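## Task

Pick up the mug on the desk, set it on the closet's second-lowest shelf, then close the closet door completely. The mug must end upright and must not drop more than a few centimetres or be struck hard. The robot must stay upright and level throughout.

## Robot and tools

ROBOT. TidyBot++: a mobile base (0.54 m long, 0.50 m wide, 0.38 m high) on four powered casters, carrying one seven-joint arm that ends in a right hand with index, middle and ring fingers plus a thumb. The shoulder sits 0.12 m ahead of the base centre, 0.68 m up. The arm starts folded with the hand pointing down, sticking out up to 0.17 m beyond the base front. Cameras: base_camera (fixed, low, looking forward) and wrist_camera (on a mast on the palm side of the wrist; the open hand blocks the left, centre and lower part of its image). Arm joints 0, -1.2, 3.142, -2.03, 0, 0.075, 2.463 rad aim the wrist view forward and level; joint_6_rad then pitches it.

FRAMES. Base frame: metres, origin on the floor below the base centre, x ahead, y to the left, z up. hand_pose, hand_target and the target argument all use it. The odometry frame is the base frame as it stood when the scene began; base_odometry is measured there from wheel turns only (slip counts as travel), heading in rad, positive leftward, -3.142 to 3.142. base_tilt is in degrees, positive when leaning forward or right.

move. All motion goes through this tool; any of base, joints, target may be combined and start together.
- base: an object of relative offsets from where the base is when the command begins, along its own axes. translate_m: metres, positive ahead, -2 to 2. strafe_m: metres, positive left, -2 to 2. rotate_rad: radians, positive counter-clockwise from above, -6.3 to 6.3.
- joints: an object of absolute goals keyed by name. joint_1_rad to joint_7_rad in radians: joint_1_rad, joint_3_rad, joint_5_rad, joint_7_rad turn freely (shortest way; send under half a turn per step); joint_2_rad limited to ±2.249, joint_4_rad ±2.579, joint_6_rad ±2.099. Note joint_1_rad positive is clockwise from above, the reverse of rotate_rad. The sixteen hand keys (hand_index_mcp ... hand_thumb_ipl) take -1 to 1, a linear scale between each hinge's two stops; toward -1 curls the digit toward the palm. Straight values: _mcp 0.75, _abd 0.00, _pip 0.58, _dip 0.70 on each finger; hand_thumb_cmc 0.71, hand_thumb_axl 0.68, hand_thumb_mcp 0.23, hand_thumb_ipl 0.17. hand_current_limit (-1 to 1, maps 0 to 550 mA; starts +0.4) and hand_speed (-0.96 to 1; starts -0.6) are settings for all hand motors. Omitted hand keys keep their goals.
- target: one list of seven numbers, an absolute hand pose in the base frame: x, y, z in metres, then quaternion qw, qx, qy, qz. With target, joints may only carry hand keys.
- speeds: caps for this action: translate_m and strafe_m 0.05 to 0.5 m/s, rotate_rad 0.1 to 1.57 rad/s. When translating and strafing together, give one speed under only one of them.
- min_time_s: 0.1 to 8 s, least duration of arm motions.
- cameras: list from base_camera, wrist_camera, all. blocking: true (default) waits for rest; false returns in about 0.5 s while motion continues.
A move without any action just reports state, images and the scene number.

wait: seconds 0 to 10, optional cameras; returns early when earlier motions settle. stop: brakes everything still moving. zoom_image: camera plus region [x0, y0, x1, y1] in image pixels from top-left, at most 504 by 504. finished_scene: scene (1 or 2); the arrangement must hold without the robot afterward.

RESULTS. base_status, joint_status, hand_status: moving, done, off_target (rested short, may still push), not_followed (a self-collision check withheld the command; also 'joint command not followed' or 'pose unreachable' with a cause), contact_stop, time_out, torque_fault, limit_stop_at_motor_heat. The 'move' line gives done or the worst status. hand_target is where the hand would sit with all joints on target; a carried load makes hand_pose hang below it, so to hold still, resend hand_target, not hand_pose. To fix a position, add (wanted minus hand_pose) to the last target. motor_effort is percent of motor maximum, bracket = peak of last action. hand_state lists one word per hand motor: moving, goal, blocked, overload; <motor>_current_ma in mA, positive pushing toward -1. on_its_own reports unrequested robot behaviour. 'ARM HIT', 'MOTOR HOT' and OVER-TEMPERATURE lines warn of trouble.

CAUTIONS. A refused call, or any uncommanded stop (contact_stop, time_out, torque fault), cancels the remaining move, wait and finished_scene calls of that reply. The arm does not avoid obstacles and keeps pressing if it meets a desk or shelf; nothing prevents it striking the base. Driving or turning while the arm is snagged above about 0.6 m, or reaching far out or sweeping sideways while extended, can topple the robot; back away or retract to recover. A loaded arm sags; never command a joint to its current reading while holding something. Hand motors at 495 mA or more for 5 s shut down for 10 s; a current limit of +1 invites this. A grip loosens if you send hinges their measured positions. Place the mug gently and upright; when it lands, hand_pose stops falling though commands go lower. Push the closet door shut firmly but without slamming. A hand pointing down reaches about 0.95 m high at most, near the base.

Each tool is called after ">>>" by a JSON object that holds its "fn" and its "kwargs", one argument or row to a line.

## Session

>>> {"fn": "move", "kwargs": {
  "cameras": ["all"]
}}

Scene clock: 0.00 s.
base_odometry: x=+0.000 y=+0.000 heading=+0.000
base_tilt: forward=-0.5 right=+0.8
base_status: not commanded
joint_positions: joint_1_rad=-0.005 joint_2_rad=-0.357 joint_3_rad=+3.162 joint_4_rad=-2.550 joint_5_rad=+0.000 joint_6_rad=-0.850 joint_7_rad=+3.125 hand_index_mcp=+0.753 hand_index_abd=+0.000 hand_index_pip=+0.577 hand_index_dip=+0.696 hand_middle_mcp=+0.753 hand_middle_abd=+0.000 hand_middle_pip=+0.577 hand_middle_dip=+0.696 hand_ring_mcp=+0.753 hand_ring_abd=+0.000 hand_ring_pip=+0.577 hand_ring_dip=+0.696 hand_thumb_cmc=+0.715 hand_thumb_axl=+0.677 hand_thumb_mcp=+0.223 hand_thumb_ipl=+0.168 hand_current_limit=+0.400 hand_speed=-0.600
joint_status: not commanded
hand_state: goal,goal,goal,goal,goal,goal,goal,goal,goal,goal,goal,goal,goal,goal,goal,goal
index_mcp_current_ma: 0
index_abd_current_ma: 0
index_pip_current_ma: 0
index_dip_current_ma: 0
middle_mcp_current_ma: 0
middle_abd_current_ma: 0
middle_pip_current_ma: 0
middle_dip_current_ma: 0
ring_mcp_current_ma: 0
ring_abd_current_ma: 0
ring_pip_current_ma: 0
ring_dip_current_ma: 0
thumb_cmc_current_ma: 0
thumb_axl_current_ma: 0
thumb_mcp_current_ma: -2
thumb_ipl_current_ma: 0
hand_goal_index_mcp: 0.754
hand_goal_index_abd: 0.000
hand_goal_index_pip: 0.576
hand_goal_index_dip: 0.696
hand_goal_middle_mcp: 0.754
hand_goal_middle_abd: 0.000
hand_goal_middle_pip: 0.576
hand_goal_middle_dip: 0.696
hand_goal_ring_mcp: 0.754
hand_goal_ring_abd: 0.000
hand_goal_ring_pip: 0.576
hand_goal_ring_dip: 0.696
hand_goal_thumb_cmc: 0.714
hand_goal_thumb_axl: 0.678
hand_goal_thumb_mcp: 0.226
hand_goal_thumb_ipl: 0.168
motor_effort: joint_1_rad=+1 joint_2_rad=-1 joint_3_rad=+0 joint_4_rad=+11 joint_5_rad=+0 joint_6_rad=+1 joint_7_rad=+0
hand_pose: x=+0.3412 y=-0.0254 z=+0.6012 quat_wxyz=(-0.032, -0.717, -0.695, -0.037) (m; base frame)
hand_target: x=+0.3410 y=-0.0254 z=+0.6011 quat_wxyz=(-0.032, -0.717, -0.695, -0.037) (m; base frame)
hand_status: not commanded
pictures: base_camera, wrist_camera

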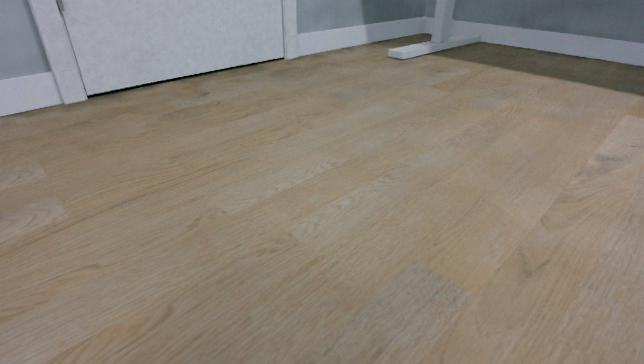

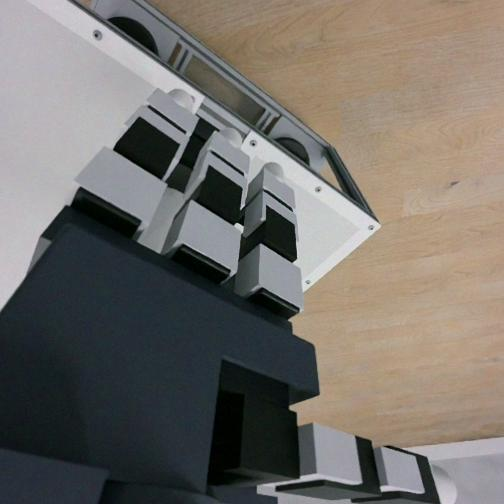

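>>> {"fn": "move", "kwargs": {
  "joints": {"joint_1_rad":0,"joint_2_rad":-1.2,"joint_3_rad":3.142,"joint_4_rad":-2.03,"joint_5_rad":0,"joint_6_rad":0.075,"joint_7_rad":2.463},
  "min_time_s": 3,
  "cameras": ["all"]
}}

Scene clock: 10.50 s.
move: done
base_odometry: x=+0.000 y=+0.000 heading=+0.000
base_tilt: forward=-0.4 right=+0.8
base_status: not commanded
joint_positions: joint_1_rad=-0.005 joint_2_rad=-1.201 joint_3_rad=+3.157 joint_4_rad=-2.045 joint_5_rad=+0.000 joint_6_rad=+0.030 joint_7_rad=+2.545 hand_index_mcp=+0.760 hand_index_abd=+0.000 hand_index_pip=+0.577 hand_index_dip=+0.696 hand_middle_mcp=+0.761 hand_middle_abd=+0.000 hand_middle_pip=+0.577 hand_middle_dip=+0.696 hand_ring_mcp=+0.760 hand_ring_abd=+0.000 hand_ring_pip=+0.577 hand_ring_dip=+0.696 hand_thumb_cmc=+0.719 hand_thumb_axl=+0.677 hand_thumb_mcp=+0.227 hand_thumb_ipl=+0.168 hand_current_limit=+0.400 hand_speed=-0.600
joint_status: all done
hand_state: goal,goal,goal,goal,goal,goal,goal,goal,goal,goal,goal,goal,goal,goal,goal,goal
index_mcp_current_ma: 6
index_abd_current_ma: 0
index_pip_current_ma: 0
index_dip_current_ma: 0
middle_mcp_current_ma: 7
middle_abd_current_ma: 0
middle_pip_current_ma: 0
middle_dip_current_ma: 0
ring_mcp_current_ma: 6
ring_abd_current_ma: 0
ring_pip_current_ma: 0
ring_dip_current_ma: 0
thumb_cmc_current_ma: 4
thumb_axl_current_ma: 0
thumb_mcp_current_ma: 1
thumb_ipl_current_ma: 0
hand_goal_index_mcp: 0.754
hand_goal_index_abd: 0.000
hand_goal_index_pip: 0.576
hand_goal_index_dip: 0.696
hand_goal_middle_mcp: 0.754
hand_goal_middle_abd: 0.000
hand_goal_middle_pip: 0.576
hand_goal_middle_dip: 0.696
hand_goal_ring_mcp: 0.754
hand_goal_ring_abd: 0.000
hand_goal_ring_pip: 0.576
hand_goal_ring_dip: 0.696
hand_goal_thumb_cmc: 0.714
hand_goal_thumb_axl: 0.678
hand_goal_thumb_mcp: 0.226
hand_goal_thumb_ipl: 0.168
motor_effort: joint_1_rad=+1(2) joint_2_rad=+15(18) joint_3_rad=+0(2) joint_4_rad=+12(18) joint_5_rad=+0(1) joint_6_rad=+7(11) joint_7_rad=+1(1)
hand_pose: x=+0.1413 y=-0.0742 z=+1.2909 quat_wxyz=(-0.428, -0.353, -0.179, -0.813) (m; base frame)
hand_target: x=+0.1276 y=-0.0699 z=+1.3015 quat_wxyz=(-0.401, -0.333, -0.159, -0.839) (m; base frame)
hand_status: not commanded
pictures: base_camera, wrist_camera
camera_calibration:
wrist_camera: T_world_to_cam=[[-0.0125555, -0.99836, 0.0558499, -0.100928], [-0.00739011, -0.0557601, -0.998417, 1.2461], [0.999894, -0.0129483, -0.00667789, -0.0124748], [0, 0, 0, 1]] pos_world=[0.0204151, -0.031441, 1.24968]

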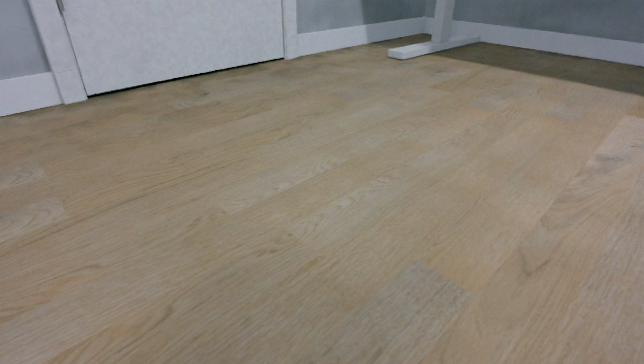

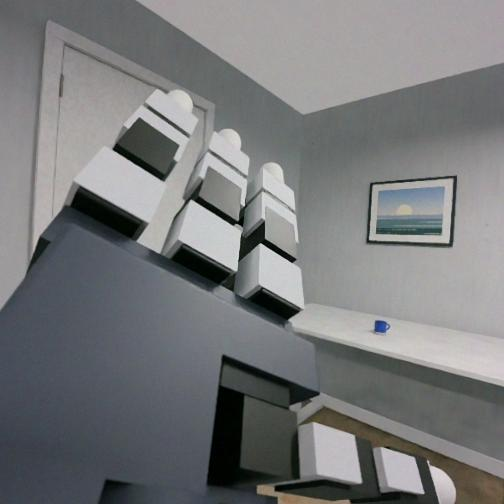

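>>> {"fn": "zoom_image", "kwargs": {
  "camera": "wrist_camera",
  "region": [290, 260, 504, 440]
}}

>>> {"fn": "move", "kwargs": {
  "base": {"rotate_rad":-0.6},
  "cameras": ["all"]
}}

>>> {"fn": "move", "kwargs": {
  "base": {"rotate_rad":-0.7},
  "cameras": ["all"]
}}

>>> {"fn": "move", "kwargs": {
  "base": {"rotate_rad":-0.8},
  "cameras": ["all"]
}}

>>> {"fn": "move", "kwargs": {
  "base": {"rotate_rad":-0.8},
  "cameras": ["all"]
}}

Scaled by 2.355 from the camera's 504x504 image, which has a finer 720x720 frame.

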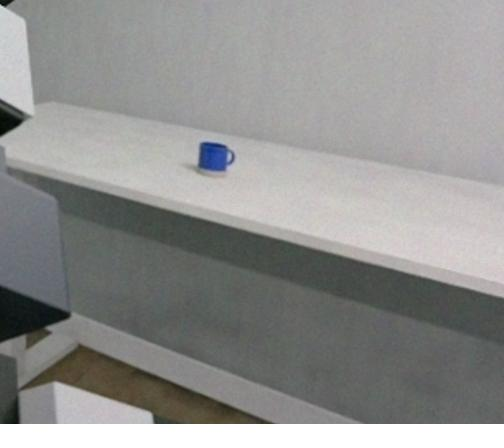

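Scene clock: 18.97 s.
move: done
base_odometry: x=+0.000 y=+0.000 heading=-0.599
base_tilt: forward=-0.5 right=+0.8
base_status: done
joint_positions: joint_1_rad=-0.004 joint_2_rad=-1.201 joint_3_rad=+3.155 joint_4_rad=-2.045 joint_5_rad=+0.000 joint_6_rad=+0.030 joint_7_rad=+2.543 hand_index_mcp=+0.760 hand_index_abd=+0.000 hand_index_pip=+0.577 hand_index_dip=+0.696 hand_middle_mcp=+0.761 hand_middle_abd=+0.000 hand_middle_pip=+0.577 hand_middle_dip=+0.696 hand_ring_mcp=+0.760 hand_ring_abd=+0.000 hand_ring_pip=+0.577 hand_ring_dip=+0.696 hand_thumb_cmc=+0.719 hand_thumb_axl=+0.677 hand_thumb_mcp=+0.227 hand_thumb_ipl=+0.168 hand_current_limit=+0.400 hand_speed=-0.600
joint_status: not commanded
hand_state: goal,goal,goal,goal,goal,goal,goal,goal,goal,goal,goal,goal,goal,goal,goal,goal
index_mcp_current_ma: 6
index_abd_current_ma: 0
index_pip_current_ma: 0
index_dip_current_ma: 0
middle_mcp_current_ma: 7
middle_abd_current_ma: 0
middle_pip_current_ma: 0
middle_dip_current_ma: 0
ring_mcp_current_ma: 6
ring_abd_current_ma: 0
ring_pip_current_ma: 0
ring_dip_current_ma: 0
thumb_cmc_current_ma: 4
thumb_axl_current_ma: 0
thumb_mcp_current_ma: 1
thumb_ipl_current_ma: 0
hand_goal_index_mcp: 0.754
hand_goal_index_abd: 0.000
hand_goal_index_pip: 0.576
hand_goal_index_dip: 0.696
hand_goal_middle_mcp: 0.754
hand_goal_middle_abd: 0.000
hand_goal_middle_pip: 0.576
hand_goal_middle_dip: 0.696
hand_goal_ring_mcp: 0.754
hand_goal_ring_abd: 0.000
hand_goal_ring_pip: 0.576
hand_goal_ring_dip: 0.696
hand_goal_thumb_cmc: 0.714
hand_goal_thumb_axl: 0.678
hand_goal_thumb_mcp: 0.226
hand_goal_thumb_ipl: 0.168
motor_effort: joint_1_rad=+1(1) joint_2_rad=+15(16) joint_3_rad=+0(1) joint_4_rad=+12(13) joint_5_rad=+0(1) joint_6_rad=+6(7) joint_7_rad=+0(1)
hand_pose: x=+0.1413 y=-0.0731 z=+1.2910 quat_wxyz=(-0.427, -0.353, -0.179, -0.813) (m; base frame)
hand_target: x=+0.1276 y=-0.0699 z=+1.3015 quat_wxyz=(-0.401, -0.333, -0.159, -0.839) (m; base frame)
hand_status: not commanded
pictures: base_camera, wrist_camera
camera_calibration:
wrist_camera: T_world_to_cam=[[-0.0113721, -0.998348, 0.0563225, -0.10064], [-0.00693304, -0.0562461, -0.998393, 1.2461], [0.999911, -0.0117443, -0.00628195, -0.0128192], [0, 0, 0, 1]] pos_world=[0.0203128, -0.0305361, 1.24968]

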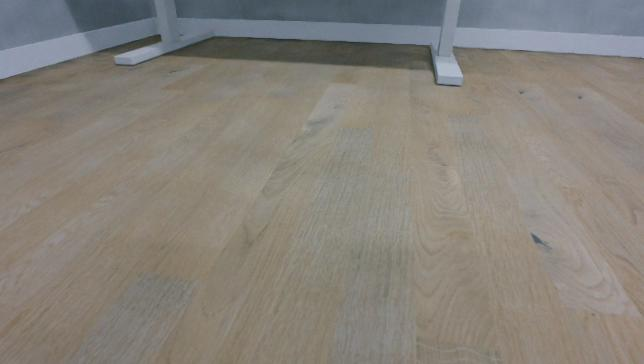

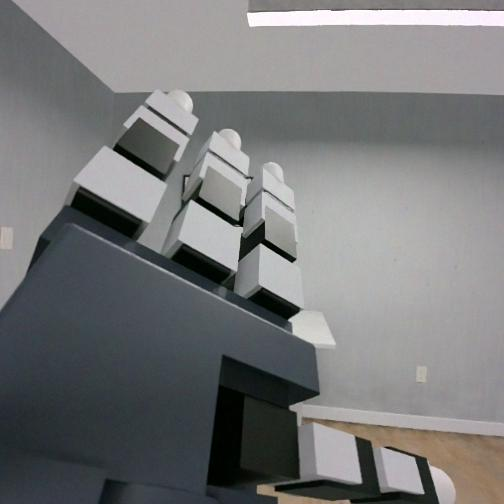

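Scene clock: 20.60 s.
move: done
base_odometry: x=+0.000 y=+0.000 heading=-1.297
base_tilt: forward=-0.5 right=+0.8
base_status: done
joint_positions: joint_1_rad=-0.004 joint_2_rad=-1.201 joint_3_rad=+3.155 joint_4_rad=-2.045 joint_5_rad=+0.000 joint_6_rad=+0.030 joint_7_rad=+2.543 hand_index_mcp=+0.760 hand_index_abd=+0.000 hand_index_pip=+0.577 hand_index_dip=+0.696 hand_middle_mcp=+0.761 hand_middle_abd=+0.000 hand_middle_pip=+0.577 hand_middle_dip=+0.696 hand_ring_mcp=+0.760 hand_ring_abd=+0.000 hand_ring_pip=+0.577 hand_ring_dip=+0.696 hand_thumb_cmc=+0.719 hand_thumb_axl=+0.677 hand_thumb_mcp=+0.227 hand_thumb_ipl=+0.168 hand_current_limit=+0.400 hand_speed=-0.600
joint_status: not commanded
hand_state: goal,goal,goal,goal,goal,goal,goal,goal,goal,goal,goal,goal,goal,goal,goal,goal
index_mcp_current_ma: 6
index_abd_current_ma: 0
index_pip_current_ma: 0
index_dip_current_ma: 0
middle_mcp_current_ma: 7
middle_abd_current_ma: 0
middle_pip_current_ma: 0
middle_dip_current_ma: 0
ring_mcp_current_ma: 6
ring_abd_current_ma: 0
ring_pip_current_ma: 0
ring_dip_current_ma: 0
thumb_cmc_current_ma: 4
thumb_axl_current_ma: 0
thumb_mcp_current_ma: 1
thumb_ipl_current_ma: 0
hand_goal_index_mcp: 0.754
hand_goal_index_abd: 0.000
hand_goal_index_pip: 0.576
hand_goal_index_dip: 0.696
hand_goal_middle_mcp: 0.754
hand_goal_middle_abd: 0.000
hand_goal_middle_pip: 0.576
hand_goal_middle_dip: 0.696
hand_goal_ring_mcp: 0.754
hand_goal_ring_abd: 0.000
hand_goal_ring_pip: 0.576
hand_goal_ring_dip: 0.696
hand_goal_thumb_cmc: 0.714
hand_goal_thumb_axl: 0.678
hand_goal_thumb_mcp: 0.226
hand_goal_thumb_ipl: 0.168
motor_effort: joint_1_rad=+1(2) joint_2_rad=+15(15) joint_3_rad=+0(1) joint_4_rad=+12(13) joint_5_rad=+0(1) joint_6_rad=+7(7) joint_7_rad=+1(1)
hand_pose: x=+0.1413 y=-0.0729 z=+1.2910 quat_wxyz=(-0.427, -0.353, -0.180, -0.813) (m; base frame)
hand_target: x=+0.1276 y=-0.0699 z=+1.3015 quat_wxyz=(-0.401, -0.333, -0.159, -0.839) (m; base frame)
hand_status: not commanded
pictures: base_camera, wrist_camera
camera_calibration:
wrist_camera: T_world_to_cam=[[-0.0114685, -0.998335, 0.0565305, -0.100698], [-0.00694251, -0.0564534, -0.998381, 1.24609], [0.99991, -0.0118424, -0.00628352, -0.012818], [0, 0, 0, 1]] pos_world=[0.020313, -0.0303364, 1.24968]

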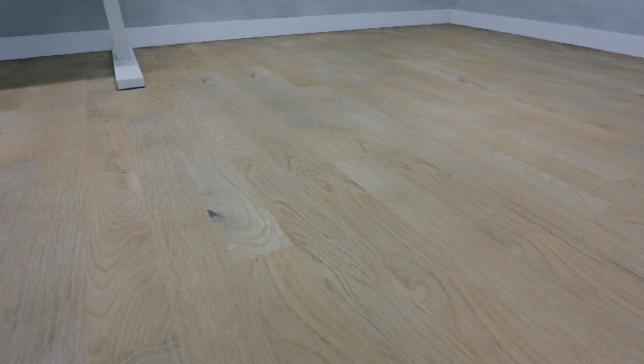

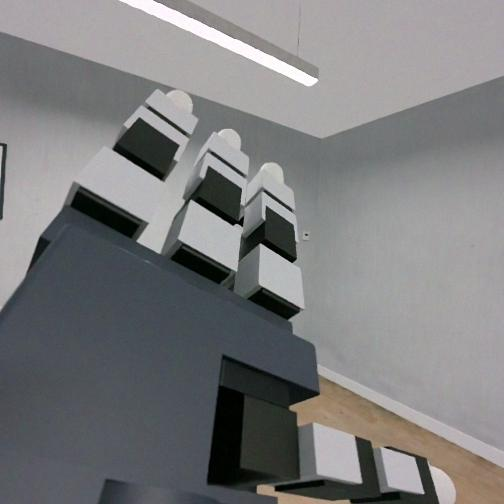

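Scene clock: 22.33 s.
move: done
base_odometry: x=+0.000 y=+0.000 heading=-2.096
base_tilt: forward=-0.5 right=+0.8
base_status: done
joint_positions: joint_1_rad=-0.004 joint_2_rad=-1.201 joint_3_rad=+3.155 joint_4_rad=-2.045 joint_5_rad=+0.000 joint_6_rad=+0.030 joint_7_rad=+2.543 hand_index_mcp=+0.760 hand_index_abd=+0.000 hand_index_pip=+0.577 hand_index_dip=+0.696 hand_middle_mcp=+0.761 hand_middle_abd=+0.000 hand_middle_pip=+0.577 hand_middle_dip=+0.696 hand_ring_mcp=+0.760 hand_ring_abd=+0.000 hand_ring_pip=+0.577 hand_ring_dip=+0.696 hand_thumb_cmc=+0.719 hand_thumb_axl=+0.677 hand_thumb_mcp=+0.227 hand_thumb_ipl=+0.168 hand_current_limit=+0.400 hand_speed=-0.600
joint_status: not commanded
hand_state: goal,goal,goal,goal,goal,goal,goal,goal,goal,goal,goal,goal,goal,goal,goal,goal
index_mcp_current_ma: 6
index_abd_current_ma: 0
index_pip_current_ma: 0
index_dip_current_ma: 0
middle_mcp_current_ma: 7
middle_abd_current_ma: 0
middle_pip_current_ma: 0
middle_dip_current_ma: 0
ring_mcp_current_ma: 6
ring_abd_current_ma: 0
ring_pip_current_ma: 0
ring_dip_current_ma: 0
thumb_cmc_current_ma: 4
thumb_axl_current_ma: 0
thumb_mcp_current_ma: 1
thumb_ipl_current_ma: 0
hand_goal_index_mcp: 0.754
hand_goal_index_abd: 0.000
hand_goal_index_pip: 0.576
hand_goal_index_dip: 0.696
hand_goal_middle_mcp: 0.754
hand_goal_middle_abd: 0.000
hand_goal_middle_pip: 0.576
hand_goal_middle_dip: 0.696
hand_goal_ring_mcp: 0.754
hand_goal_ring_abd: 0.000
hand_goal_ring_pip: 0.576
hand_goal_ring_dip: 0.696
hand_goal_thumb_cmc: 0.714
hand_goal_thumb_axl: 0.678
hand_goal_thumb_mcp: 0.226
hand_goal_thumb_ipl: 0.168
motor_effort: joint_1_rad=+0(1) joint_2_rad=+15(15) joint_3_rad=+0(1) joint_4_rad=+13(13) joint_5_rad=+0(1) joint_6_rad=+6(7) joint_7_rad=+0(1)
hand_pose: x=+0.1413 y=-0.0728 z=+1.2911 quat_wxyz=(-0.427, -0.353, -0.180, -0.813) (m; base frame)
hand_target: x=+0.1276 y=-0.0699 z=+1.3015 quat_wxyz=(-0.401, -0.333, -0.159, -0.839) (m; base frame)
hand_status: not commanded
pictures: base_camera, wrist_camera
camera_calibration:
wrist_camera: T_world_to_cam=[[-0.011565, -0.998323, 0.0567312, -0.100847], [-0.00695188, -0.0566533, -0.99837, 1.24607], [0.999909, -0.0119405, -0.00628503, -0.012818], [0, 0, 0, 1]] pos_world=[0.0203132, -0.0302367, 1.24968]

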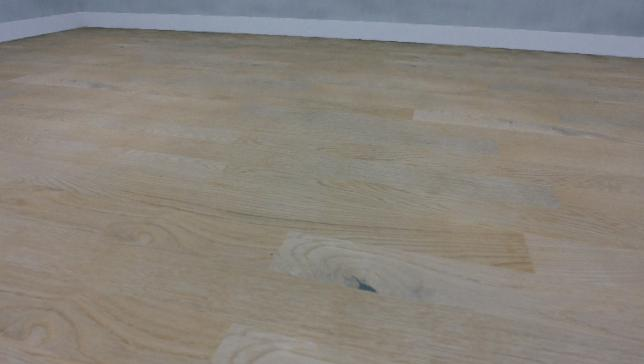

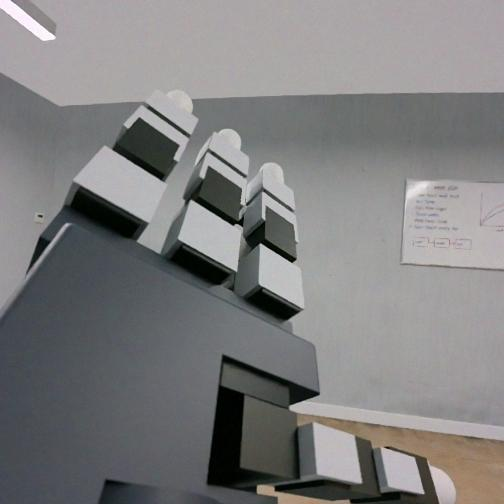

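Scene clock: 24.07 s.
move: done
base_odometry: x=+0.000 y=+0.000 heading=-2.894
base_tilt: forward=-0.5 right=+0.8
base_status: done
joint_positions: joint_1_rad=-0.003 joint_2_rad=-1.201 joint_3_rad=+3.155 joint_4_rad=-2.045 joint_5_rad=+0.000 joint_6_rad=+0.030 joint_7_rad=+2.543 hand_index_mcp=+0.760 hand_index_abd=+0.000 hand_index_pip=+0.577 hand_index_dip=+0.696 hand_middle_mcp=+0.761 hand_middle_abd=+0.000 hand_middle_pip=+0.577 hand_middle_dip=+0.696 hand_ring_mcp=+0.760 hand_ring_abd=+0.000 hand_ring_pip=+0.577 hand_ring_dip=+0.696 hand_thumb_cmc=+0.719 hand_thumb_axl=+0.677 hand_thumb_mcp=+0.227 hand_thumb_ipl=+0.168 hand_current_limit=+0.400 hand_speed=-0.600
joint_status: not commanded
hand_state: goal,goal,goal,goal,goal,goal,goal,goal,goal,goal,goal,goal,goal,goal,goal,goal
index_mcp_current_ma: 6
index_abd_current_ma: 0
index_pip_current_ma: 0
index_dip_current_ma: 0
middle_mcp_current_ma: 7
middle_abd_current_ma: 0
middle_pip_current_ma: 0
middle_dip_current_ma: 0
ring_mcp_current_ma: 6
ring_abd_current_ma: 0
ring_pip_current_ma: 0
ring_dip_current_ma: 0
thumb_cmc_current_ma: 4
thumb_axl_current_ma: 0
thumb_mcp_current_ma: 1
thumb_ipl_current_ma: 0
hand_goal_index_mcp: 0.754
hand_goal_index_abd: 0.000
hand_goal_index_pip: 0.576
hand_goal_index_dip: 0.696
hand_goal_middle_mcp: 0.754
hand_goal_middle_abd: 0.000
hand_goal_middle_pip: 0.576
hand_goal_middle_dip: 0.696
hand_goal_ring_mcp: 0.754
hand_goal_ring_abd: 0.000
hand_goal_ring_pip: 0.576
hand_goal_ring_dip: 0.696
hand_goal_thumb_cmc: 0.714
hand_goal_thumb_axl: 0.678
hand_goal_thumb_mcp: 0.226
hand_goal_thumb_ipl: 0.168
motor_effort: joint_1_rad=+0(2) joint_2_rad=+15(15) joint_3_rad=+1(1) joint_4_rad=+13(13) joint_5_rad=-1(1) joint_6_rad=+7(7) joint_7_rad=+0(1)
hand_pose: x=+0.1413 y=-0.0727 z=+1.2911 quat_wxyz=(-0.427, -0.353, -0.180, -0.813) (m; base frame)
hand_target: x=+0.1276 y=-0.0699 z=+1.3015 quat_wxyz=(-0.401, -0.333, -0.159, -0.839) (m; base frame)
hand_status: not commanded
pictures: base_camera, wrist_camera
camera_calibration:
wrist_camera: T_world_to_cam=[[-0.0116614, -0.99831, 0.0569318, -0.100996], [-0.00696129, -0.0568532, -0.998358, 1.24606], [0.999908, -0.0120386, -0.00628653, -0.0128181], [0, 0, 0, 1]] pos_world=[0.0203133, -0.0301371, 1.24968]

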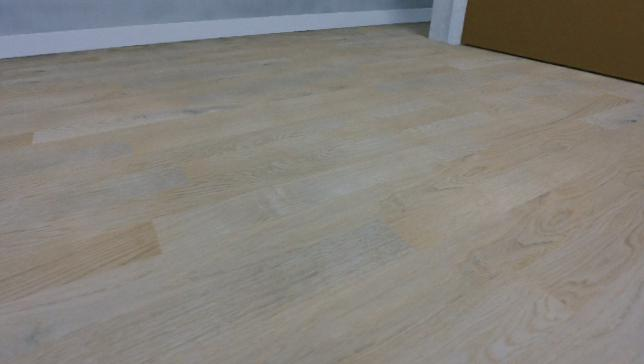

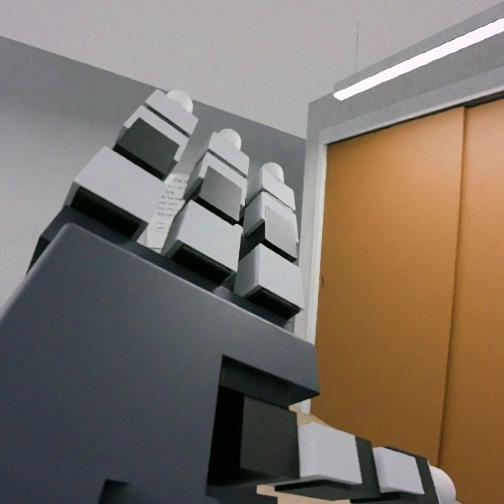

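>>> {"fn": "move", "kwargs": {
  "base": {"rotate_rad":-0.6},
  "cameras": ["all"]
}}

>>> {"fn": "move", "kwargs": {
  "base": {"rotate_rad":-0.6},
  "cameras": ["all"]
}}

>>> {"fn": "zoom_image", "kwargs": {
  "camera": "wrist_camera",
  "region": [200, 60, 504, 440]
}}

Scene clock: 31.70 s.
move: done
base_odometry: x=+0.000 y=+0.000 heading=+2.790
base_tilt: forward=-0.5 right=+0.8
base_status: done
joint_positions: joint_1_rad=-0.003 joint_2_rad=-1.201 joint_3_rad=+3.154 joint_4_rad=-2.045 joint_5_rad=+0.000 joint_6_rad=+0.030 joint_7_rad=+2.543 hand_index_mcp=+0.760 hand_index_abd=+0.000 hand_index_pip=+0.577 hand_index_dip=+0.696 hand_middle_mcp=+0.761 hand_middle_abd=+0.000 hand_middle_pip=+0.577 hand_middle_dip=+0.696 hand_ring_mcp=+0.760 hand_ring_abd=+0.000 hand_ring_pip=+0.577 hand_ring_dip=+0.696 hand_thumb_cmc=+0.719 hand_thumb_axl=+0.677 hand_thumb_mcp=+0.227 hand_thumb_ipl=+0.168 hand_current_limit=+0.400 hand_speed=-0.600
joint_status: not commanded
hand_state: goal,goal,goal,goal,goal,goal,goal,goal,goal,goal,goal,goal,goal,goal,goal,goal
index_mcp_current_ma: 6
index_abd_current_ma: 0
index_pip_current_ma: 0
index_dip_current_ma: 0
middle_mcp_current_ma: 7
middle_abd_current_ma: 0
middle_pip_current_ma: 0
middle_dip_current_ma: 0
ring_mcp_current_ma: 6
ring_abd_current_ma: 0
ring_pip_current_ma: 0
ring_dip_current_ma: 0
thumb_cmc_current_ma: 4
thumb_axl_current_ma: 0
thumb_mcp_current_ma: 1
thumb_ipl_current_ma: 0
hand_goal_index_mcp: 0.754
hand_goal_index_abd: 0.000
hand_goal_index_pip: 0.576
hand_goal_index_dip: 0.696
hand_goal_middle_mcp: 0.754
hand_goal_middle_abd: 0.000
hand_goal_middle_pip: 0.576
hand_goal_middle_dip: 0.696
hand_goal_ring_mcp: 0.754
hand_goal_ring_abd: 0.000
hand_goal_ring_pip: 0.576
hand_goal_ring_dip: 0.696
hand_goal_thumb_cmc: 0.714
hand_goal_thumb_axl: 0.678
hand_goal_thumb_mcp: 0.226
hand_goal_thumb_ipl: 0.168
motor_effort: joint_1_rad=+1(2) joint_2_rad=+15(15) joint_3_rad=+0(1) joint_4_rad=+12(13) joint_5_rad=+0(1) joint_6_rad=+7(7) joint_7_rad=+1(1)
hand_pose: x=+0.1412 y=-0.0726 z=+1.2911 quat_wxyz=(-0.427, -0.352, -0.180, -0.813) (m; base frame)
hand_target: x=+0.1276 y=-0.0699 z=+1.3015 quat_wxyz=(-0.401, -0.333, -0.159, -0.839) (m; base frame)
hand_status: not commanded
pictures: base_camera, wrist_camera
camera_calibration:
wrist_camera: T_world_to_cam=[[-0.0117653, -0.998303, 0.0570318, -0.101019], [-0.00686902, -0.0569537, -0.998353, 1.24605], [0.999907, -0.0121377, -0.00618728, -0.012944], [0, 0, 0, 1]] pos_world=[0.0203135, -0.0300374, 1.24968]

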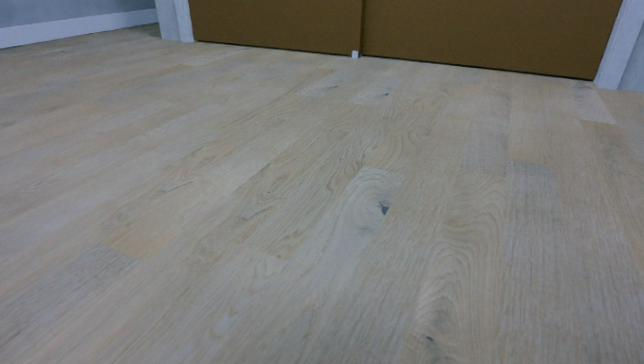

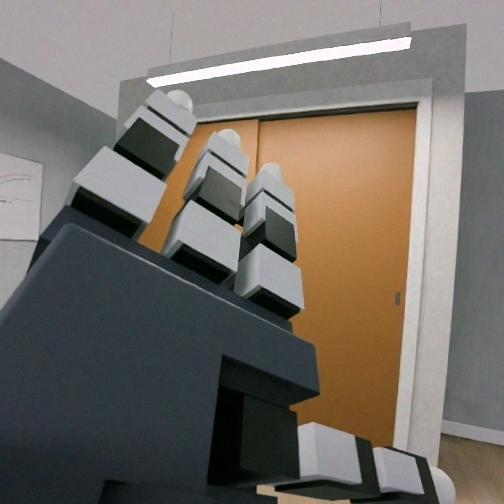

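Scene clock: 33.23 s.
move: done
base_odometry: x=+0.000 y=+0.000 heading=+2.192
base_tilt: forward=-0.5 right=+0.8
base_status: done
joint_positions: joint_1_rad=-0.003 joint_2_rad=-1.201 joint_3_rad=+3.154 joint_4_rad=-2.045 joint_5_rad=+0.000 joint_6_rad=+0.030 joint_7_rad=+2.543 hand_index_mcp=+0.760 hand_index_abd=+0.000 hand_index_pip=+0.577 hand_index_dip=+0.696 hand_middle_mcp=+0.761 hand_middle_abd=+0.000 hand_middle_pip=+0.577 hand_middle_dip=+0.696 hand_ring_mcp=+0.760 hand_ring_abd=+0.000 hand_ring_pip=+0.577 hand_ring_dip=+0.696 hand_thumb_cmc=+0.719 hand_thumb_axl=+0.677 hand_thumb_mcp=+0.227 hand_thumb_ipl=+0.168 hand_current_limit=+0.400 hand_speed=-0.600
joint_status: not commanded
hand_state: goal,goal,goal,goal,goal,goal,goal,goal,goal,goal,goal,goal,goal,goal,goal,goal
index_mcp_current_ma: 6
index_abd_current_ma: 0
index_pip_current_ma: 0
index_dip_current_ma: 0
middle_mcp_current_ma: 7
middle_abd_current_ma: 0
middle_pip_current_ma: 0
middle_dip_current_ma: 0
ring_mcp_current_ma: 6
ring_abd_current_ma: 0
ring_pip_current_ma: 0
ring_dip_current_ma: 0
thumb_cmc_current_ma: 4
thumb_axl_current_ma: 0
thumb_mcp_current_ma: 1
thumb_ipl_current_ma: 0
hand_goal_index_mcp: 0.754
hand_goal_index_abd: 0.000
hand_goal_index_pip: 0.576
hand_goal_index_dip: 0.696
hand_goal_middle_mcp: 0.754
hand_goal_middle_abd: 0.000
hand_goal_middle_pip: 0.576
hand_goal_middle_dip: 0.696
hand_goal_ring_mcp: 0.754
hand_goal_ring_abd: 0.000
hand_goal_ring_pip: 0.576
hand_goal_ring_dip: 0.696
hand_goal_thumb_cmc: 0.714
hand_goal_thumb_axl: 0.678
hand_goal_thumb_mcp: 0.226
hand_goal_thumb_ipl: 0.168
motor_effort: joint_1_rad=+1(2) joint_2_rad=+15(15) joint_3_rad=+0(1) joint_4_rad=+12(13) joint_5_rad=+0(1) joint_6_rad=+7(8) joint_7_rad=+0(1)
hand_pose: x=+0.1412 y=-0.0725 z=+1.2911 quat_wxyz=(-0.428, -0.352, -0.180, -0.813) (m; base frame)
hand_target: x=+0.1276 y=-0.0699 z=+1.3015 quat_wxyz=(-0.401, -0.333, -0.159, -0.839) (m; base frame)
hand_status: not commanded
pictures: base_camera, wrist_camera
camera_calibration:
wrist_camera: T_world_to_cam=[[-0.011762, -0.998292, 0.0572308, -0.101168], [-0.00687279, -0.0571527, -0.998342, 1.24604], [0.999907, -0.0121359, -0.00618881, -0.0129409], [0, 0, 0, 1]] pos_world=[0.0203135, -0.0299374, 1.24968]

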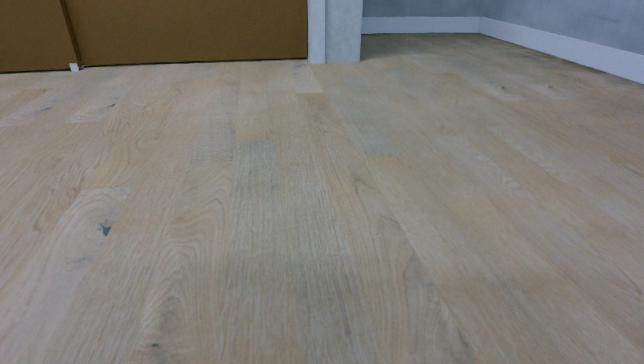

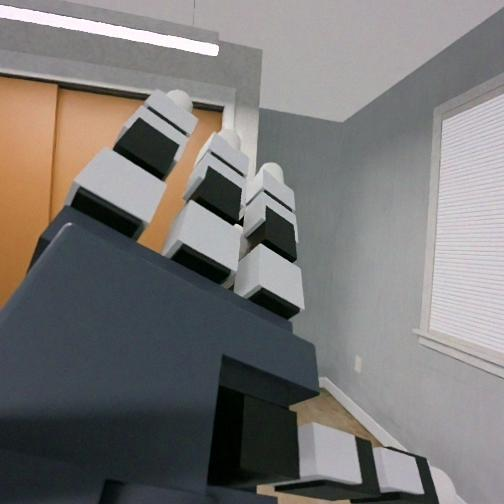

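Scaled by 1.326 from the camera's 504x504 image, which has a finer 720x720 frame.

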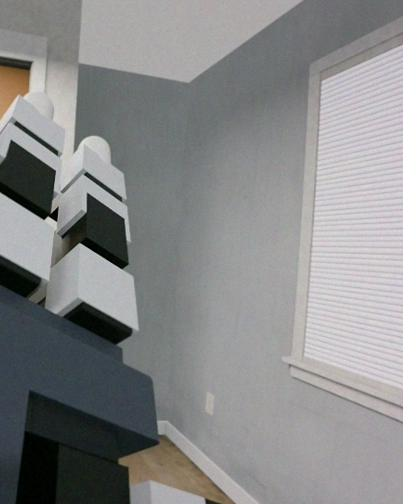

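>>> {"fn": "move", "kwargs": {
  "base": {"rotate_rad":0.168,"translate_m":0.3,"strafe_m":0.4},
  "cameras": ["all"]
}}

>>> {"fn": "zoom_image", "kwargs": {
  "camera": "wrist_camera",
  "region": [250, 60, 504, 504]
}}

>>> {"fn": "zoom_image", "kwargs": {
  "camera": "base_camera",
  "region": [100, 0, 600, 200]
}}

Scene clock: 101.93 s.
move: done
base_odometry: x=-0.500 y=+0.012 heading=+2.360
base_tilt: forward=-0.5 right=+0.8
base_status: done
joint_positions: joint_1_rad=-0.002 joint_2_rad=-1.202 joint_3_rad=+3.147 joint_4_rad=-2.044 joint_5_rad=+0.000 joint_6_rad=+0.033 joint_7_rad=+2.543 hand_index_mcp=+0.760 hand_index_abd=+0.000 hand_index_pip=+0.577 hand_index_dip=+0.696 hand_middle_mcp=+0.761 hand_middle_abd=+0.000 hand_middle_pip=+0.577 hand_middle_dip=+0.696 hand_ring_mcp=+0.761 hand_ring_abd=+0.000 hand_ring_pip=+0.577 hand_ring_dip=+0.696 hand_thumb_cmc=+0.719 hand_thumb_axl=+0.677 hand_thumb_mcp=+0.227 hand_thumb_ipl=+0.168 hand_current_limit=+0.400 hand_speed=-0.600
joint_status: not commanded
hand_state: goal,goal,goal,goal,goal,goal,goal,goal,goal,goal,goal,goal,goal,goal,goal,goal
index_mcp_current_ma: 6
index_abd_current_ma: 0
index_pip_current_ma: 0
index_dip_current_ma: 0
middle_mcp_current_ma: 7
middle_abd_current_ma: 0
middle_pip_current_ma: 0
middle_dip_current_ma: 0
ring_mcp_current_ma: 6
ring_abd_current_ma: 0
ring_pip_current_ma: 0
ring_dip_current_ma: 0
thumb_cmc_current_ma: 4
thumb_axl_current_ma: 0
thumb_mcp_current_ma: 1
thumb_ipl_current_ma: 0
hand_goal_index_mcp: 0.754
hand_goal_index_abd: 0.000
hand_goal_index_pip: 0.576
hand_goal_index_dip: 0.696
hand_goal_middle_mcp: 0.754
hand_goal_middle_abd: 0.000
hand_goal_middle_pip: 0.576
hand_goal_middle_dip: 0.696
hand_goal_ring_mcp: 0.754
hand_goal_ring_abd: 0.000
hand_goal_ring_pip: 0.576
hand_goal_ring_dip: 0.696
hand_goal_thumb_cmc: 0.714
hand_goal_thumb_axl: 0.678
hand_goal_thumb_mcp: 0.226
hand_goal_thumb_ipl: 0.168
motor_effort: joint_1_rad=+1(2) joint_2_rad=+15(17) joint_3_rad=+0(3) joint_4_rad=+13(13) joint_5_rad=+0(1) joint_6_rad=+7(8) joint_7_rad=+0(1)
hand_pose: x=+0.1400 y=-0.0683 z=+1.2921 quat_wxyz=(-0.428, -0.349, -0.182, -0.813) (m; base frame)
hand_target: x=+0.1276 y=-0.0699 z=+1.3015 quat_wxyz=(-0.401, -0.333, -0.159, -0.839) (m; base frame)
hand_status: not commanded
pictures: base_camera, wrist_camera
camera_calibration:
wrist_camera: T_world_to_cam=[[-0.0103963, -0.997904, 0.0638789, -0.105823], [-0.00310979, -0.0638498, -0.997955, 1.24581], [0.999941, -0.0105736, -0.00243947, -0.0163364], [0, 0, 0, 1]] pos_world=[0.0191095, -0.0262292, 1.24999]

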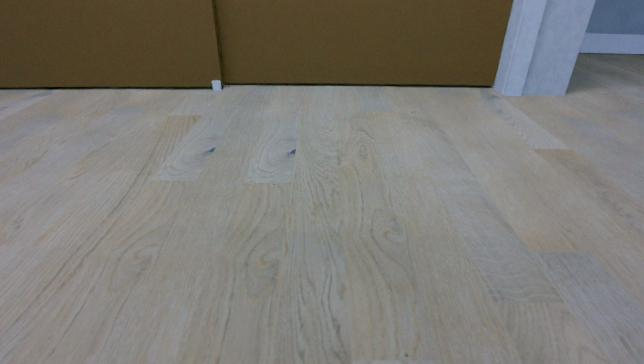

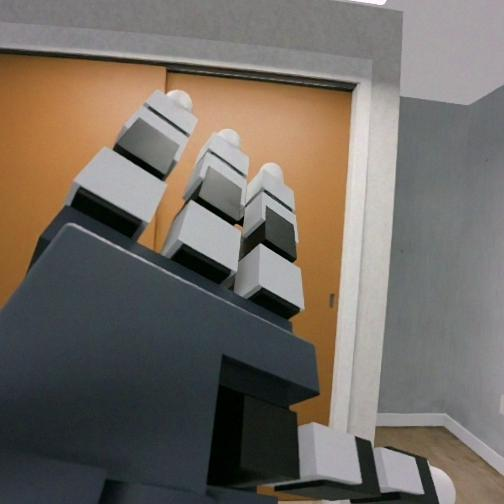

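Scaled by 1.135 from the camera's 504x504 image, which has a finer 720x720 frame.

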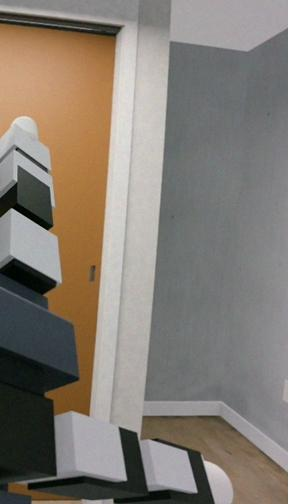

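Scaled by 1.008.

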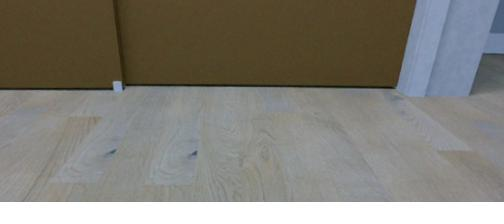

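>>> {"fn": "move", "kwargs": {
  "base": {"rotate_rad":0.6,"strafe_m":1.0,"translate_m":0.3},
  "cameras": ["all"]
}}

>>> {"fn": "zoom_image", "kwargs": {
  "camera": "wrist_camera",
  "region": [250, 60, 504, 504]
}}

Scene clock: 128.70 s.
move: done
base_odometry: x=-1.418 y=-0.487 heading=+2.961
base_tilt: forward=-0.5 right=+0.8
base_status: done
joint_positions: joint_1_rad=-0.002 joint_2_rad=-1.202 joint_3_rad=+3.146 joint_4_rad=-2.044 joint_5_rad=+0.000 joint_6_rad=+0.033 joint_7_rad=+2.543 hand_index_mcp=+0.760 hand_index_abd=+0.000 hand_index_pip=+0.577 hand_index_dip=+0.696 hand_middle_mcp=+0.761 hand_middle_abd=+0.000 hand_middle_pip=+0.577 hand_middle_dip=+0.696 hand_ring_mcp=+0.761 hand_ring_abd=+0.000 hand_ring_pip=+0.577 hand_ring_dip=+0.696 hand_thumb_cmc=+0.719 hand_thumb_axl=+0.677 hand_thumb_mcp=+0.227 hand_thumb_ipl=+0.168 hand_current_limit=+0.400 hand_speed=-0.600
joint_status: not commanded
hand_state: goal,goal,goal,goal,goal,goal,goal,goal,goal,goal,goal,goal,goal,goal,goal,goal
index_mcp_current_ma: 6
index_abd_current_ma: 0
index_pip_current_ma: 0
index_dip_current_ma: 0
middle_mcp_current_ma: 7
middle_abd_current_ma: 0
middle_pip_current_ma: 0
middle_dip_current_ma: 0
ring_mcp_current_ma: 6
ring_abd_current_ma: 0
ring_pip_current_ma: 0
ring_dip_current_ma: 0
thumb_cmc_current_ma: 4
thumb_axl_current_ma: 0
thumb_mcp_current_ma: 1
thumb_ipl_current_ma: 0
hand_goal_index_mcp: 0.754
hand_goal_index_abd: 0.000
hand_goal_index_pip: 0.576
hand_goal_index_dip: 0.696
hand_goal_middle_mcp: 0.754
hand_goal_middle_abd: 0.000
hand_goal_middle_pip: 0.576
hand_goal_middle_dip: 0.696
hand_goal_ring_mcp: 0.754
hand_goal_ring_abd: 0.000
hand_goal_ring_pip: 0.576
hand_goal_ring_dip: 0.696
hand_goal_thumb_cmc: 0.714
hand_goal_thumb_axl: 0.678
hand_goal_thumb_mcp: 0.226
hand_goal_thumb_ipl: 0.168
motor_effort: joint_1_rad=+1(2) joint_2_rad=+15(17) joint_3_rad=+0(2) joint_4_rad=+12(13) joint_5_rad=-1(1) joint_6_rad=+7(7) joint_7_rad=+0(1)
hand_pose: x=+0.1394 y=-0.0680 z=+1.2923 quat_wxyz=(-0.429, -0.349, -0.182, -0.813) (m; base frame)
hand_target: x=+0.1276 y=-0.0699 z=+1.3015 quat_wxyz=(-0.401, -0.333, -0.159, -0.839) (m; base frame)
hand_status: not commanded
pictures: base_camera, wrist_camera
camera_calibration:
wrist_camera: T_world_to_cam=[[-0.0103741, -0.997873, 0.064361, -0.106131], [-0.00181469, -0.0643456, -0.997926, 1.24576], [0.999945, -0.0104694, -0.0011433, -0.0174502], [0, 0, 0, 1]] pos_world=[0.0186089, -0.0259287, 1.24999]

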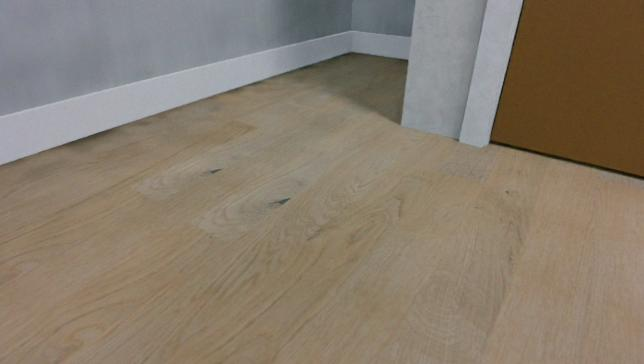

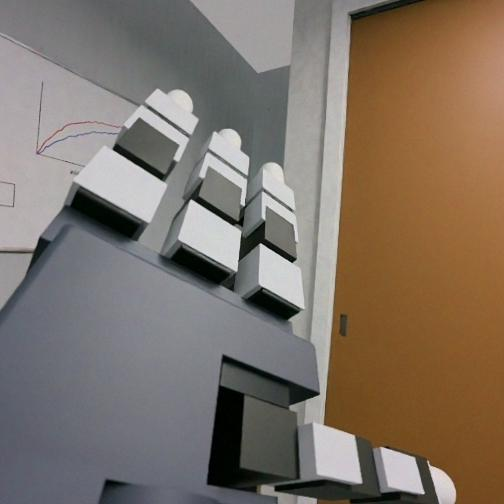

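Scaled by 1.135 from the camera's 504x504 image, which has a finer 720x720 frame.

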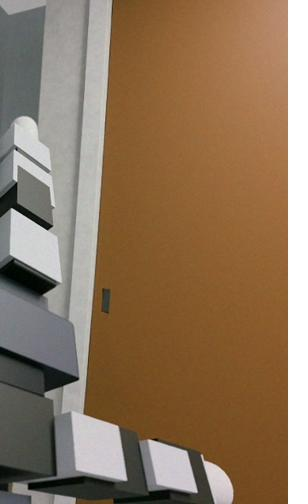

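>>> {"fn": "move", "kwargs": {
  "base": {"rotate_rad":-0.551},
  "cameras": ["all"]
}}

>>> {"fn": "zoom_image", "kwargs": {
  "camera": "base_camera",
  "region": [0, 0, 500, 200]
}}

Scene clock: 158.33 s.
move: done
base_odometry: x=-1.418 y=-0.487 heading=+2.411
base_tilt: forward=-0.4 right=+0.9
base_status: done
joint_positions: joint_1_rad=-0.002 joint_2_rad=-1.202 joint_3_rad=+3.146 joint_4_rad=-2.044 joint_5_rad=+0.000 joint_6_rad=+0.033 joint_7_rad=+2.543 hand_index_mcp=+0.760 hand_index_abd=+0.000 hand_index_pip=+0.577 hand_index_dip=+0.696 hand_middle_mcp=+0.761 hand_middle_abd=+0.000 hand_middle_pip=+0.577 hand_middle_dip=+0.696 hand_ring_mcp=+0.761 hand_ring_abd=+0.000 hand_ring_pip=+0.577 hand_ring_dip=+0.696 hand_thumb_cmc=+0.719 hand_thumb_axl=+0.677 hand_thumb_mcp=+0.227 hand_thumb_ipl=+0.168 hand_current_limit=+0.400 hand_speed=-0.600
joint_status: not commanded
hand_state: goal,goal,goal,goal,goal,goal,goal,goal,goal,goal,goal,goal,goal,goal,goal,goal
index_mcp_current_ma: 6
index_abd_current_ma: 0
index_pip_current_ma: 0
index_dip_current_ma: 0
middle_mcp_current_ma: 7
middle_abd_current_ma: 0
middle_pip_current_ma: 0
middle_dip_current_ma: 0
ring_mcp_current_ma: 6
ring_abd_current_ma: 0
ring_pip_current_ma: 0
ring_dip_current_ma: 0
thumb_cmc_current_ma: 4
thumb_axl_current_ma: 0
thumb_mcp_current_ma: 1
thumb_ipl_current_ma: 0
hand_goal_index_mcp: 0.754
hand_goal_index_abd: 0.000
hand_goal_index_pip: 0.576
hand_goal_index_dip: 0.696
hand_goal_middle_mcp: 0.754
hand_goal_middle_abd: 0.000
hand_goal_middle_pip: 0.576
hand_goal_middle_dip: 0.696
hand_goal_ring_mcp: 0.754
hand_goal_ring_abd: 0.000
hand_goal_ring_pip: 0.576
hand_goal_ring_dip: 0.696
hand_goal_thumb_cmc: 0.714
hand_goal_thumb_axl: 0.678
hand_goal_thumb_mcp: 0.226
hand_goal_thumb_ipl: 0.168
motor_effort: joint_1_rad=+0(2) joint_2_rad=+15(15) joint_3_rad=+0(1) joint_4_rad=+13(13) joint_5_rad=+0(1) joint_6_rad=+7(7) joint_7_rad=+0(1)
hand_pose: x=+0.1394 y=-0.0680 z=+1.2923 quat_wxyz=(-0.429, -0.349, -0.182, -0.813) (m; base frame)
hand_target: x=+0.1276 y=-0.0699 z=+1.3015 quat_wxyz=(-0.401, -0.333, -0.159, -0.839) (m; base frame)
hand_status: not commanded
pictures: base_camera, wrist_camera
camera_calibration:
wrist_camera: T_world_to_cam=[[-0.0103741, -0.997873, 0.064361, -0.106131], [-0.00181469, -0.0643456, -0.997926, 1.24576], [0.999945, -0.0104694, -0.0011433, -0.0174502], [0, 0, 0, 1]] pos_world=[0.0186089, -0.0259287, 1.24999]

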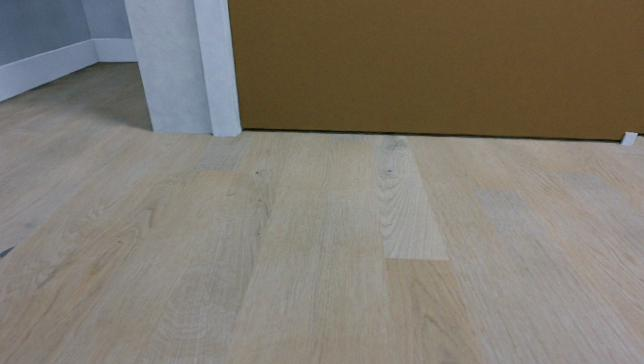

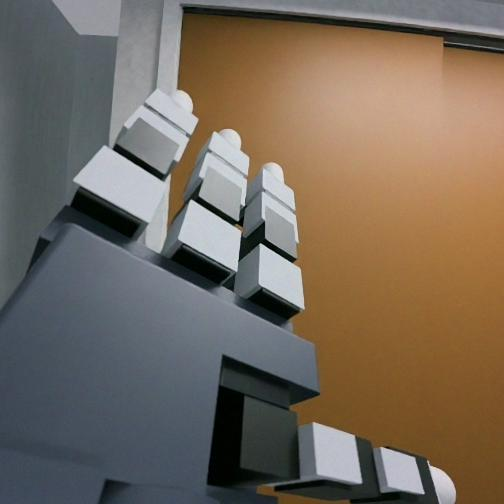

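Scaled by 1.008.

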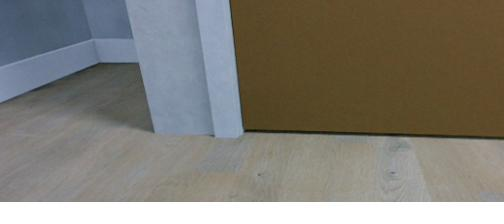

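>>> {"fn": "move", "kwargs": {
  "joints": {"joint_1_rad":0,"joint_2_rad":0.085,"joint_3_rad":3.142,"joint_4_rad":-1.806,"joint_5_rad":0,"joint_6_rad":0.32,"joint_7_rad":1.571,"hand_middle_mcp":0.3,"hand_middle_pip":-0.9,"hand_middle_dip":-0.4,"hand_ring_mcp":0.3,"hand_ring_pip":-0.9,"hand_ring_dip":-0.4},
  "min_time_s": 4,
  "cameras": ["all"]
}}

Scene clock: 245.77 s.
move: done
base_odometry: x=-1.418 y=-0.487 heading=+2.411
base_tilt: forward=-0.4 right=+0.8
base_status: not commanded
joint_positions: joint_1_rad=-0.002 joint_2_rad=+0.084 joint_3_rad=+3.146 joint_4_rad=-1.831 joint_5_rad=+0.000 joint_6_rad=+0.271 joint_7_rad=+1.651 hand_index_mcp=+0.758 hand_index_abd=+0.002 hand_index_pip=+0.577 hand_index_dip=+0.696 hand_middle_mcp=+0.303 hand_middle_abd=+0.000 hand_middle_pip=-0.899 hand_middle_dip=-0.397 hand_ring_mcp=+0.303 hand_ring_abd=+0.000 hand_ring_pip=-0.899 hand_ring_dip=-0.397 hand_thumb_cmc=+0.717 hand_thumb_axl=+0.677 hand_thumb_mcp=+0.227 hand_thumb_ipl=+0.168 hand_current_limit=+0.400 hand_speed=-0.600
joint_status: all done
hand_state: goal,goal,goal,goal,goal,goal,goal,goal,goal,goal,goal,goal,goal,goal,goal,goal
index_mcp_current_ma: 3
index_abd_current_ma: 1
index_pip_current_ma: 0
index_dip_current_ma: 0
middle_mcp_current_ma: 2
middle_abd_current_ma: 0
middle_pip_current_ma: 0
middle_dip_current_ma: 1
ring_mcp_current_ma: 2
ring_abd_current_ma: 0
ring_pip_current_ma: 0
ring_dip_current_ma: 2
thumb_cmc_current_ma: 2
thumb_axl_current_ma: 0
thumb_mcp_current_ma: 1
thumb_ipl_current_ma: 0
hand_goal_index_mcp: 0.754
hand_goal_index_abd: 0.000
hand_goal_index_pip: 0.576
hand_goal_index_dip: 0.696
hand_goal_middle_mcp: 0.300
hand_goal_middle_abd: 0.000
hand_goal_middle_pip: -0.900
hand_goal_middle_dip: -0.400
hand_goal_ring_mcp: 0.300
hand_goal_ring_abd: 0.000
hand_goal_ring_pip: -0.900
hand_goal_ring_dip: -0.400
hand_goal_thumb_cmc: 0.714
hand_goal_thumb_axl: 0.678
hand_goal_thumb_mcp: 0.226
hand_goal_thumb_ipl: 0.168
motor_effort: joint_1_rad=+1(2) joint_2_rad=-20(22) joint_3_rad=+0(2) joint_4_rad=+16(18) joint_5_rad=+0(1) joint_6_rad=+9(11) joint_7_rad=+0(1)
hand_pose: x=+0.7496 y=-0.0868 z=+0.9569 quat_wxyz=(-0.028, -0.732, -0.029, -0.680) (m; base frame)
hand_target: x=+0.7545 y=-0.0839 z=+0.9794 quat_wxyz=(+0.000, -0.707, +0.000, -0.707) (m; base frame)
hand_status: not commanded
pictures: base_camera, wrist_camera
camera_calibration:
wrist_camera: T_world_to_cam=[[-0.0165682, -0.671522, -0.740799, 0.706498], [-0.724149, 0.518939, -0.454214, 0.982801], [0.689445, 0.528923, -0.49488, 0.123847], [0, 0, 0, 1]] pos_world=[0.638014, -0.101091, 1.03106]

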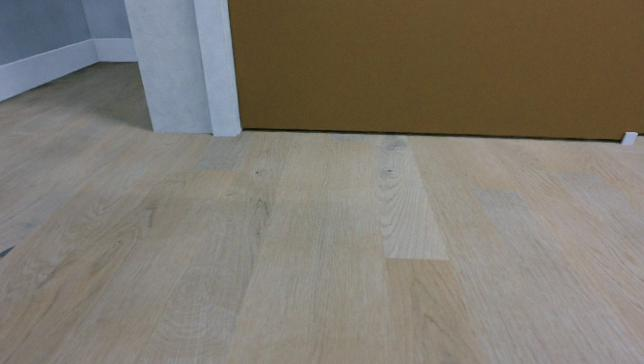

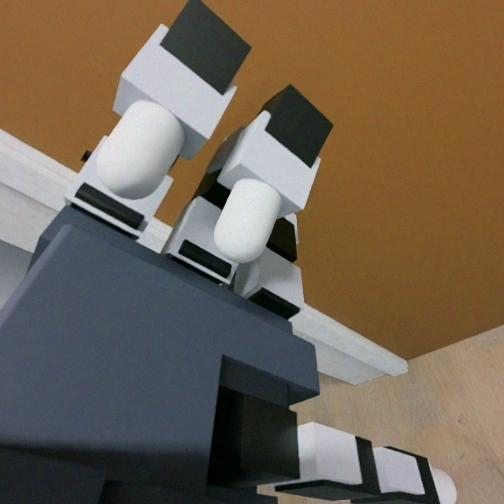

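>>> {"fn": "move", "kwargs": {
  "base": {"strafe_m":0.2},
  "joints": {"hand_index_mcp":1,"hand_index_pip":1,"hand_index_dip":0.02},
  "cameras": ["all"]
}}

Scene clock: 258.80 s.
move: done
base_odometry: x=-1.551 y=-0.636 heading=+2.410
base_tilt: forward=-0.5 right=+0.8
base_status: done
joint_positions: joint_1_rad=-0.006 joint_2_rad=+0.084 joint_3_rad=+3.139 joint_4_rad=-1.831 joint_5_rad=+0.000 joint_6_rad=+0.271 joint_7_rad=+1.650 hand_index_mcp=+0.999 hand_index_abd=+0.002 hand_index_pip=+0.997 hand_index_dip=+0.023 hand_middle_mcp=+0.303 hand_middle_abd=+0.000 hand_middle_pip=-0.899 hand_middle_dip=-0.397 hand_ring_mcp=+0.302 hand_ring_abd=+0.000 hand_ring_pip=-0.899 hand_ring_dip=-0.397 hand_thumb_cmc=+0.715 hand_thumb_axl=+0.677 hand_thumb_mcp=+0.227 hand_thumb_ipl=+0.168 hand_current_limit=+0.400 hand_speed=-0.600
joint_status: all done
hand_state: goal,goal,goal,goal,goal,goal,goal,goal,goal,goal,goal,goal,goal,goal,goal,goal
index_mcp_current_ma: 0
index_abd_current_ma: 1
index_pip_current_ma: -2
index_dip_current_ma: 2
middle_mcp_current_ma: 2
middle_abd_current_ma: 0
middle_pip_current_ma: 0
middle_dip_current_ma: 1
ring_mcp_current_ma: 1
ring_abd_current_ma: 0
ring_pip_current_ma: 0
ring_dip_current_ma: 2
thumb_cmc_current_ma: 1
thumb_axl_current_ma: 0
thumb_mcp_current_ma: 1
thumb_ipl_current_ma: 0
hand_goal_index_mcp: 1.000
hand_goal_index_abd: 0.000
hand_goal_index_pip: 1.000
hand_goal_index_dip: 0.020
hand_goal_middle_mcp: 0.300
hand_goal_middle_abd: 0.000
hand_goal_middle_pip: -0.900
hand_goal_middle_dip: -0.400
hand_goal_ring_mcp: 0.300
hand_goal_ring_abd: 0.000
hand_goal_ring_pip: -0.900
hand_goal_ring_dip: -0.400
hand_goal_thumb_cmc: 0.714
hand_goal_thumb_axl: 0.678
hand_goal_thumb_mcp: 0.226
hand_goal_thumb_ipl: 0.168
motor_effort: joint_1_rad=+1(3) joint_2_rad=-20(21) joint_3_rad=+0(3) joint_4_rad=+16(16) joint_5_rad=+0(1) joint_6_rad=+9(10) joint_7_rad=+0(1)
hand_pose: x=+0.7505 y=-0.0797 z=+0.9570 quat_wxyz=(-0.024, -0.732, -0.032, -0.680) (m; base frame)
hand_target: x=+0.7545 y=-0.0839 z=+0.9794 quat_wxyz=(+0.000, -0.707, +0.000, -0.707) (m; base frame)
hand_status: not commanded
pictures: base_camera, wrist_camera
camera_calibration:
wrist_camera: T_world_to_cam=[[-0.00858272, -0.67035, -0.741995, 0.706546], [-0.729878, 0.511408, -0.453586, 0.982945], [0.683524, 0.537673, -0.493663, 0.123501], [0, 0, 0, 1]] pos_world=[0.639078, -0.0954556, 1.03107]

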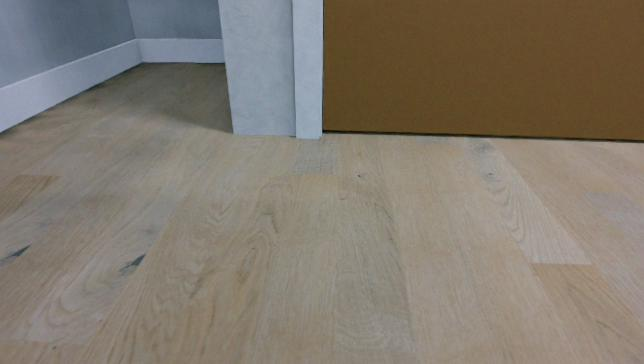

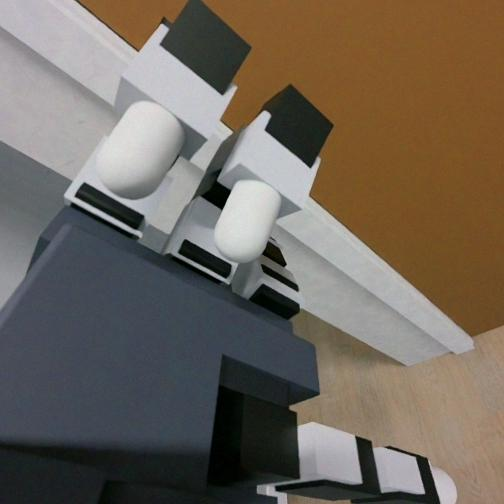

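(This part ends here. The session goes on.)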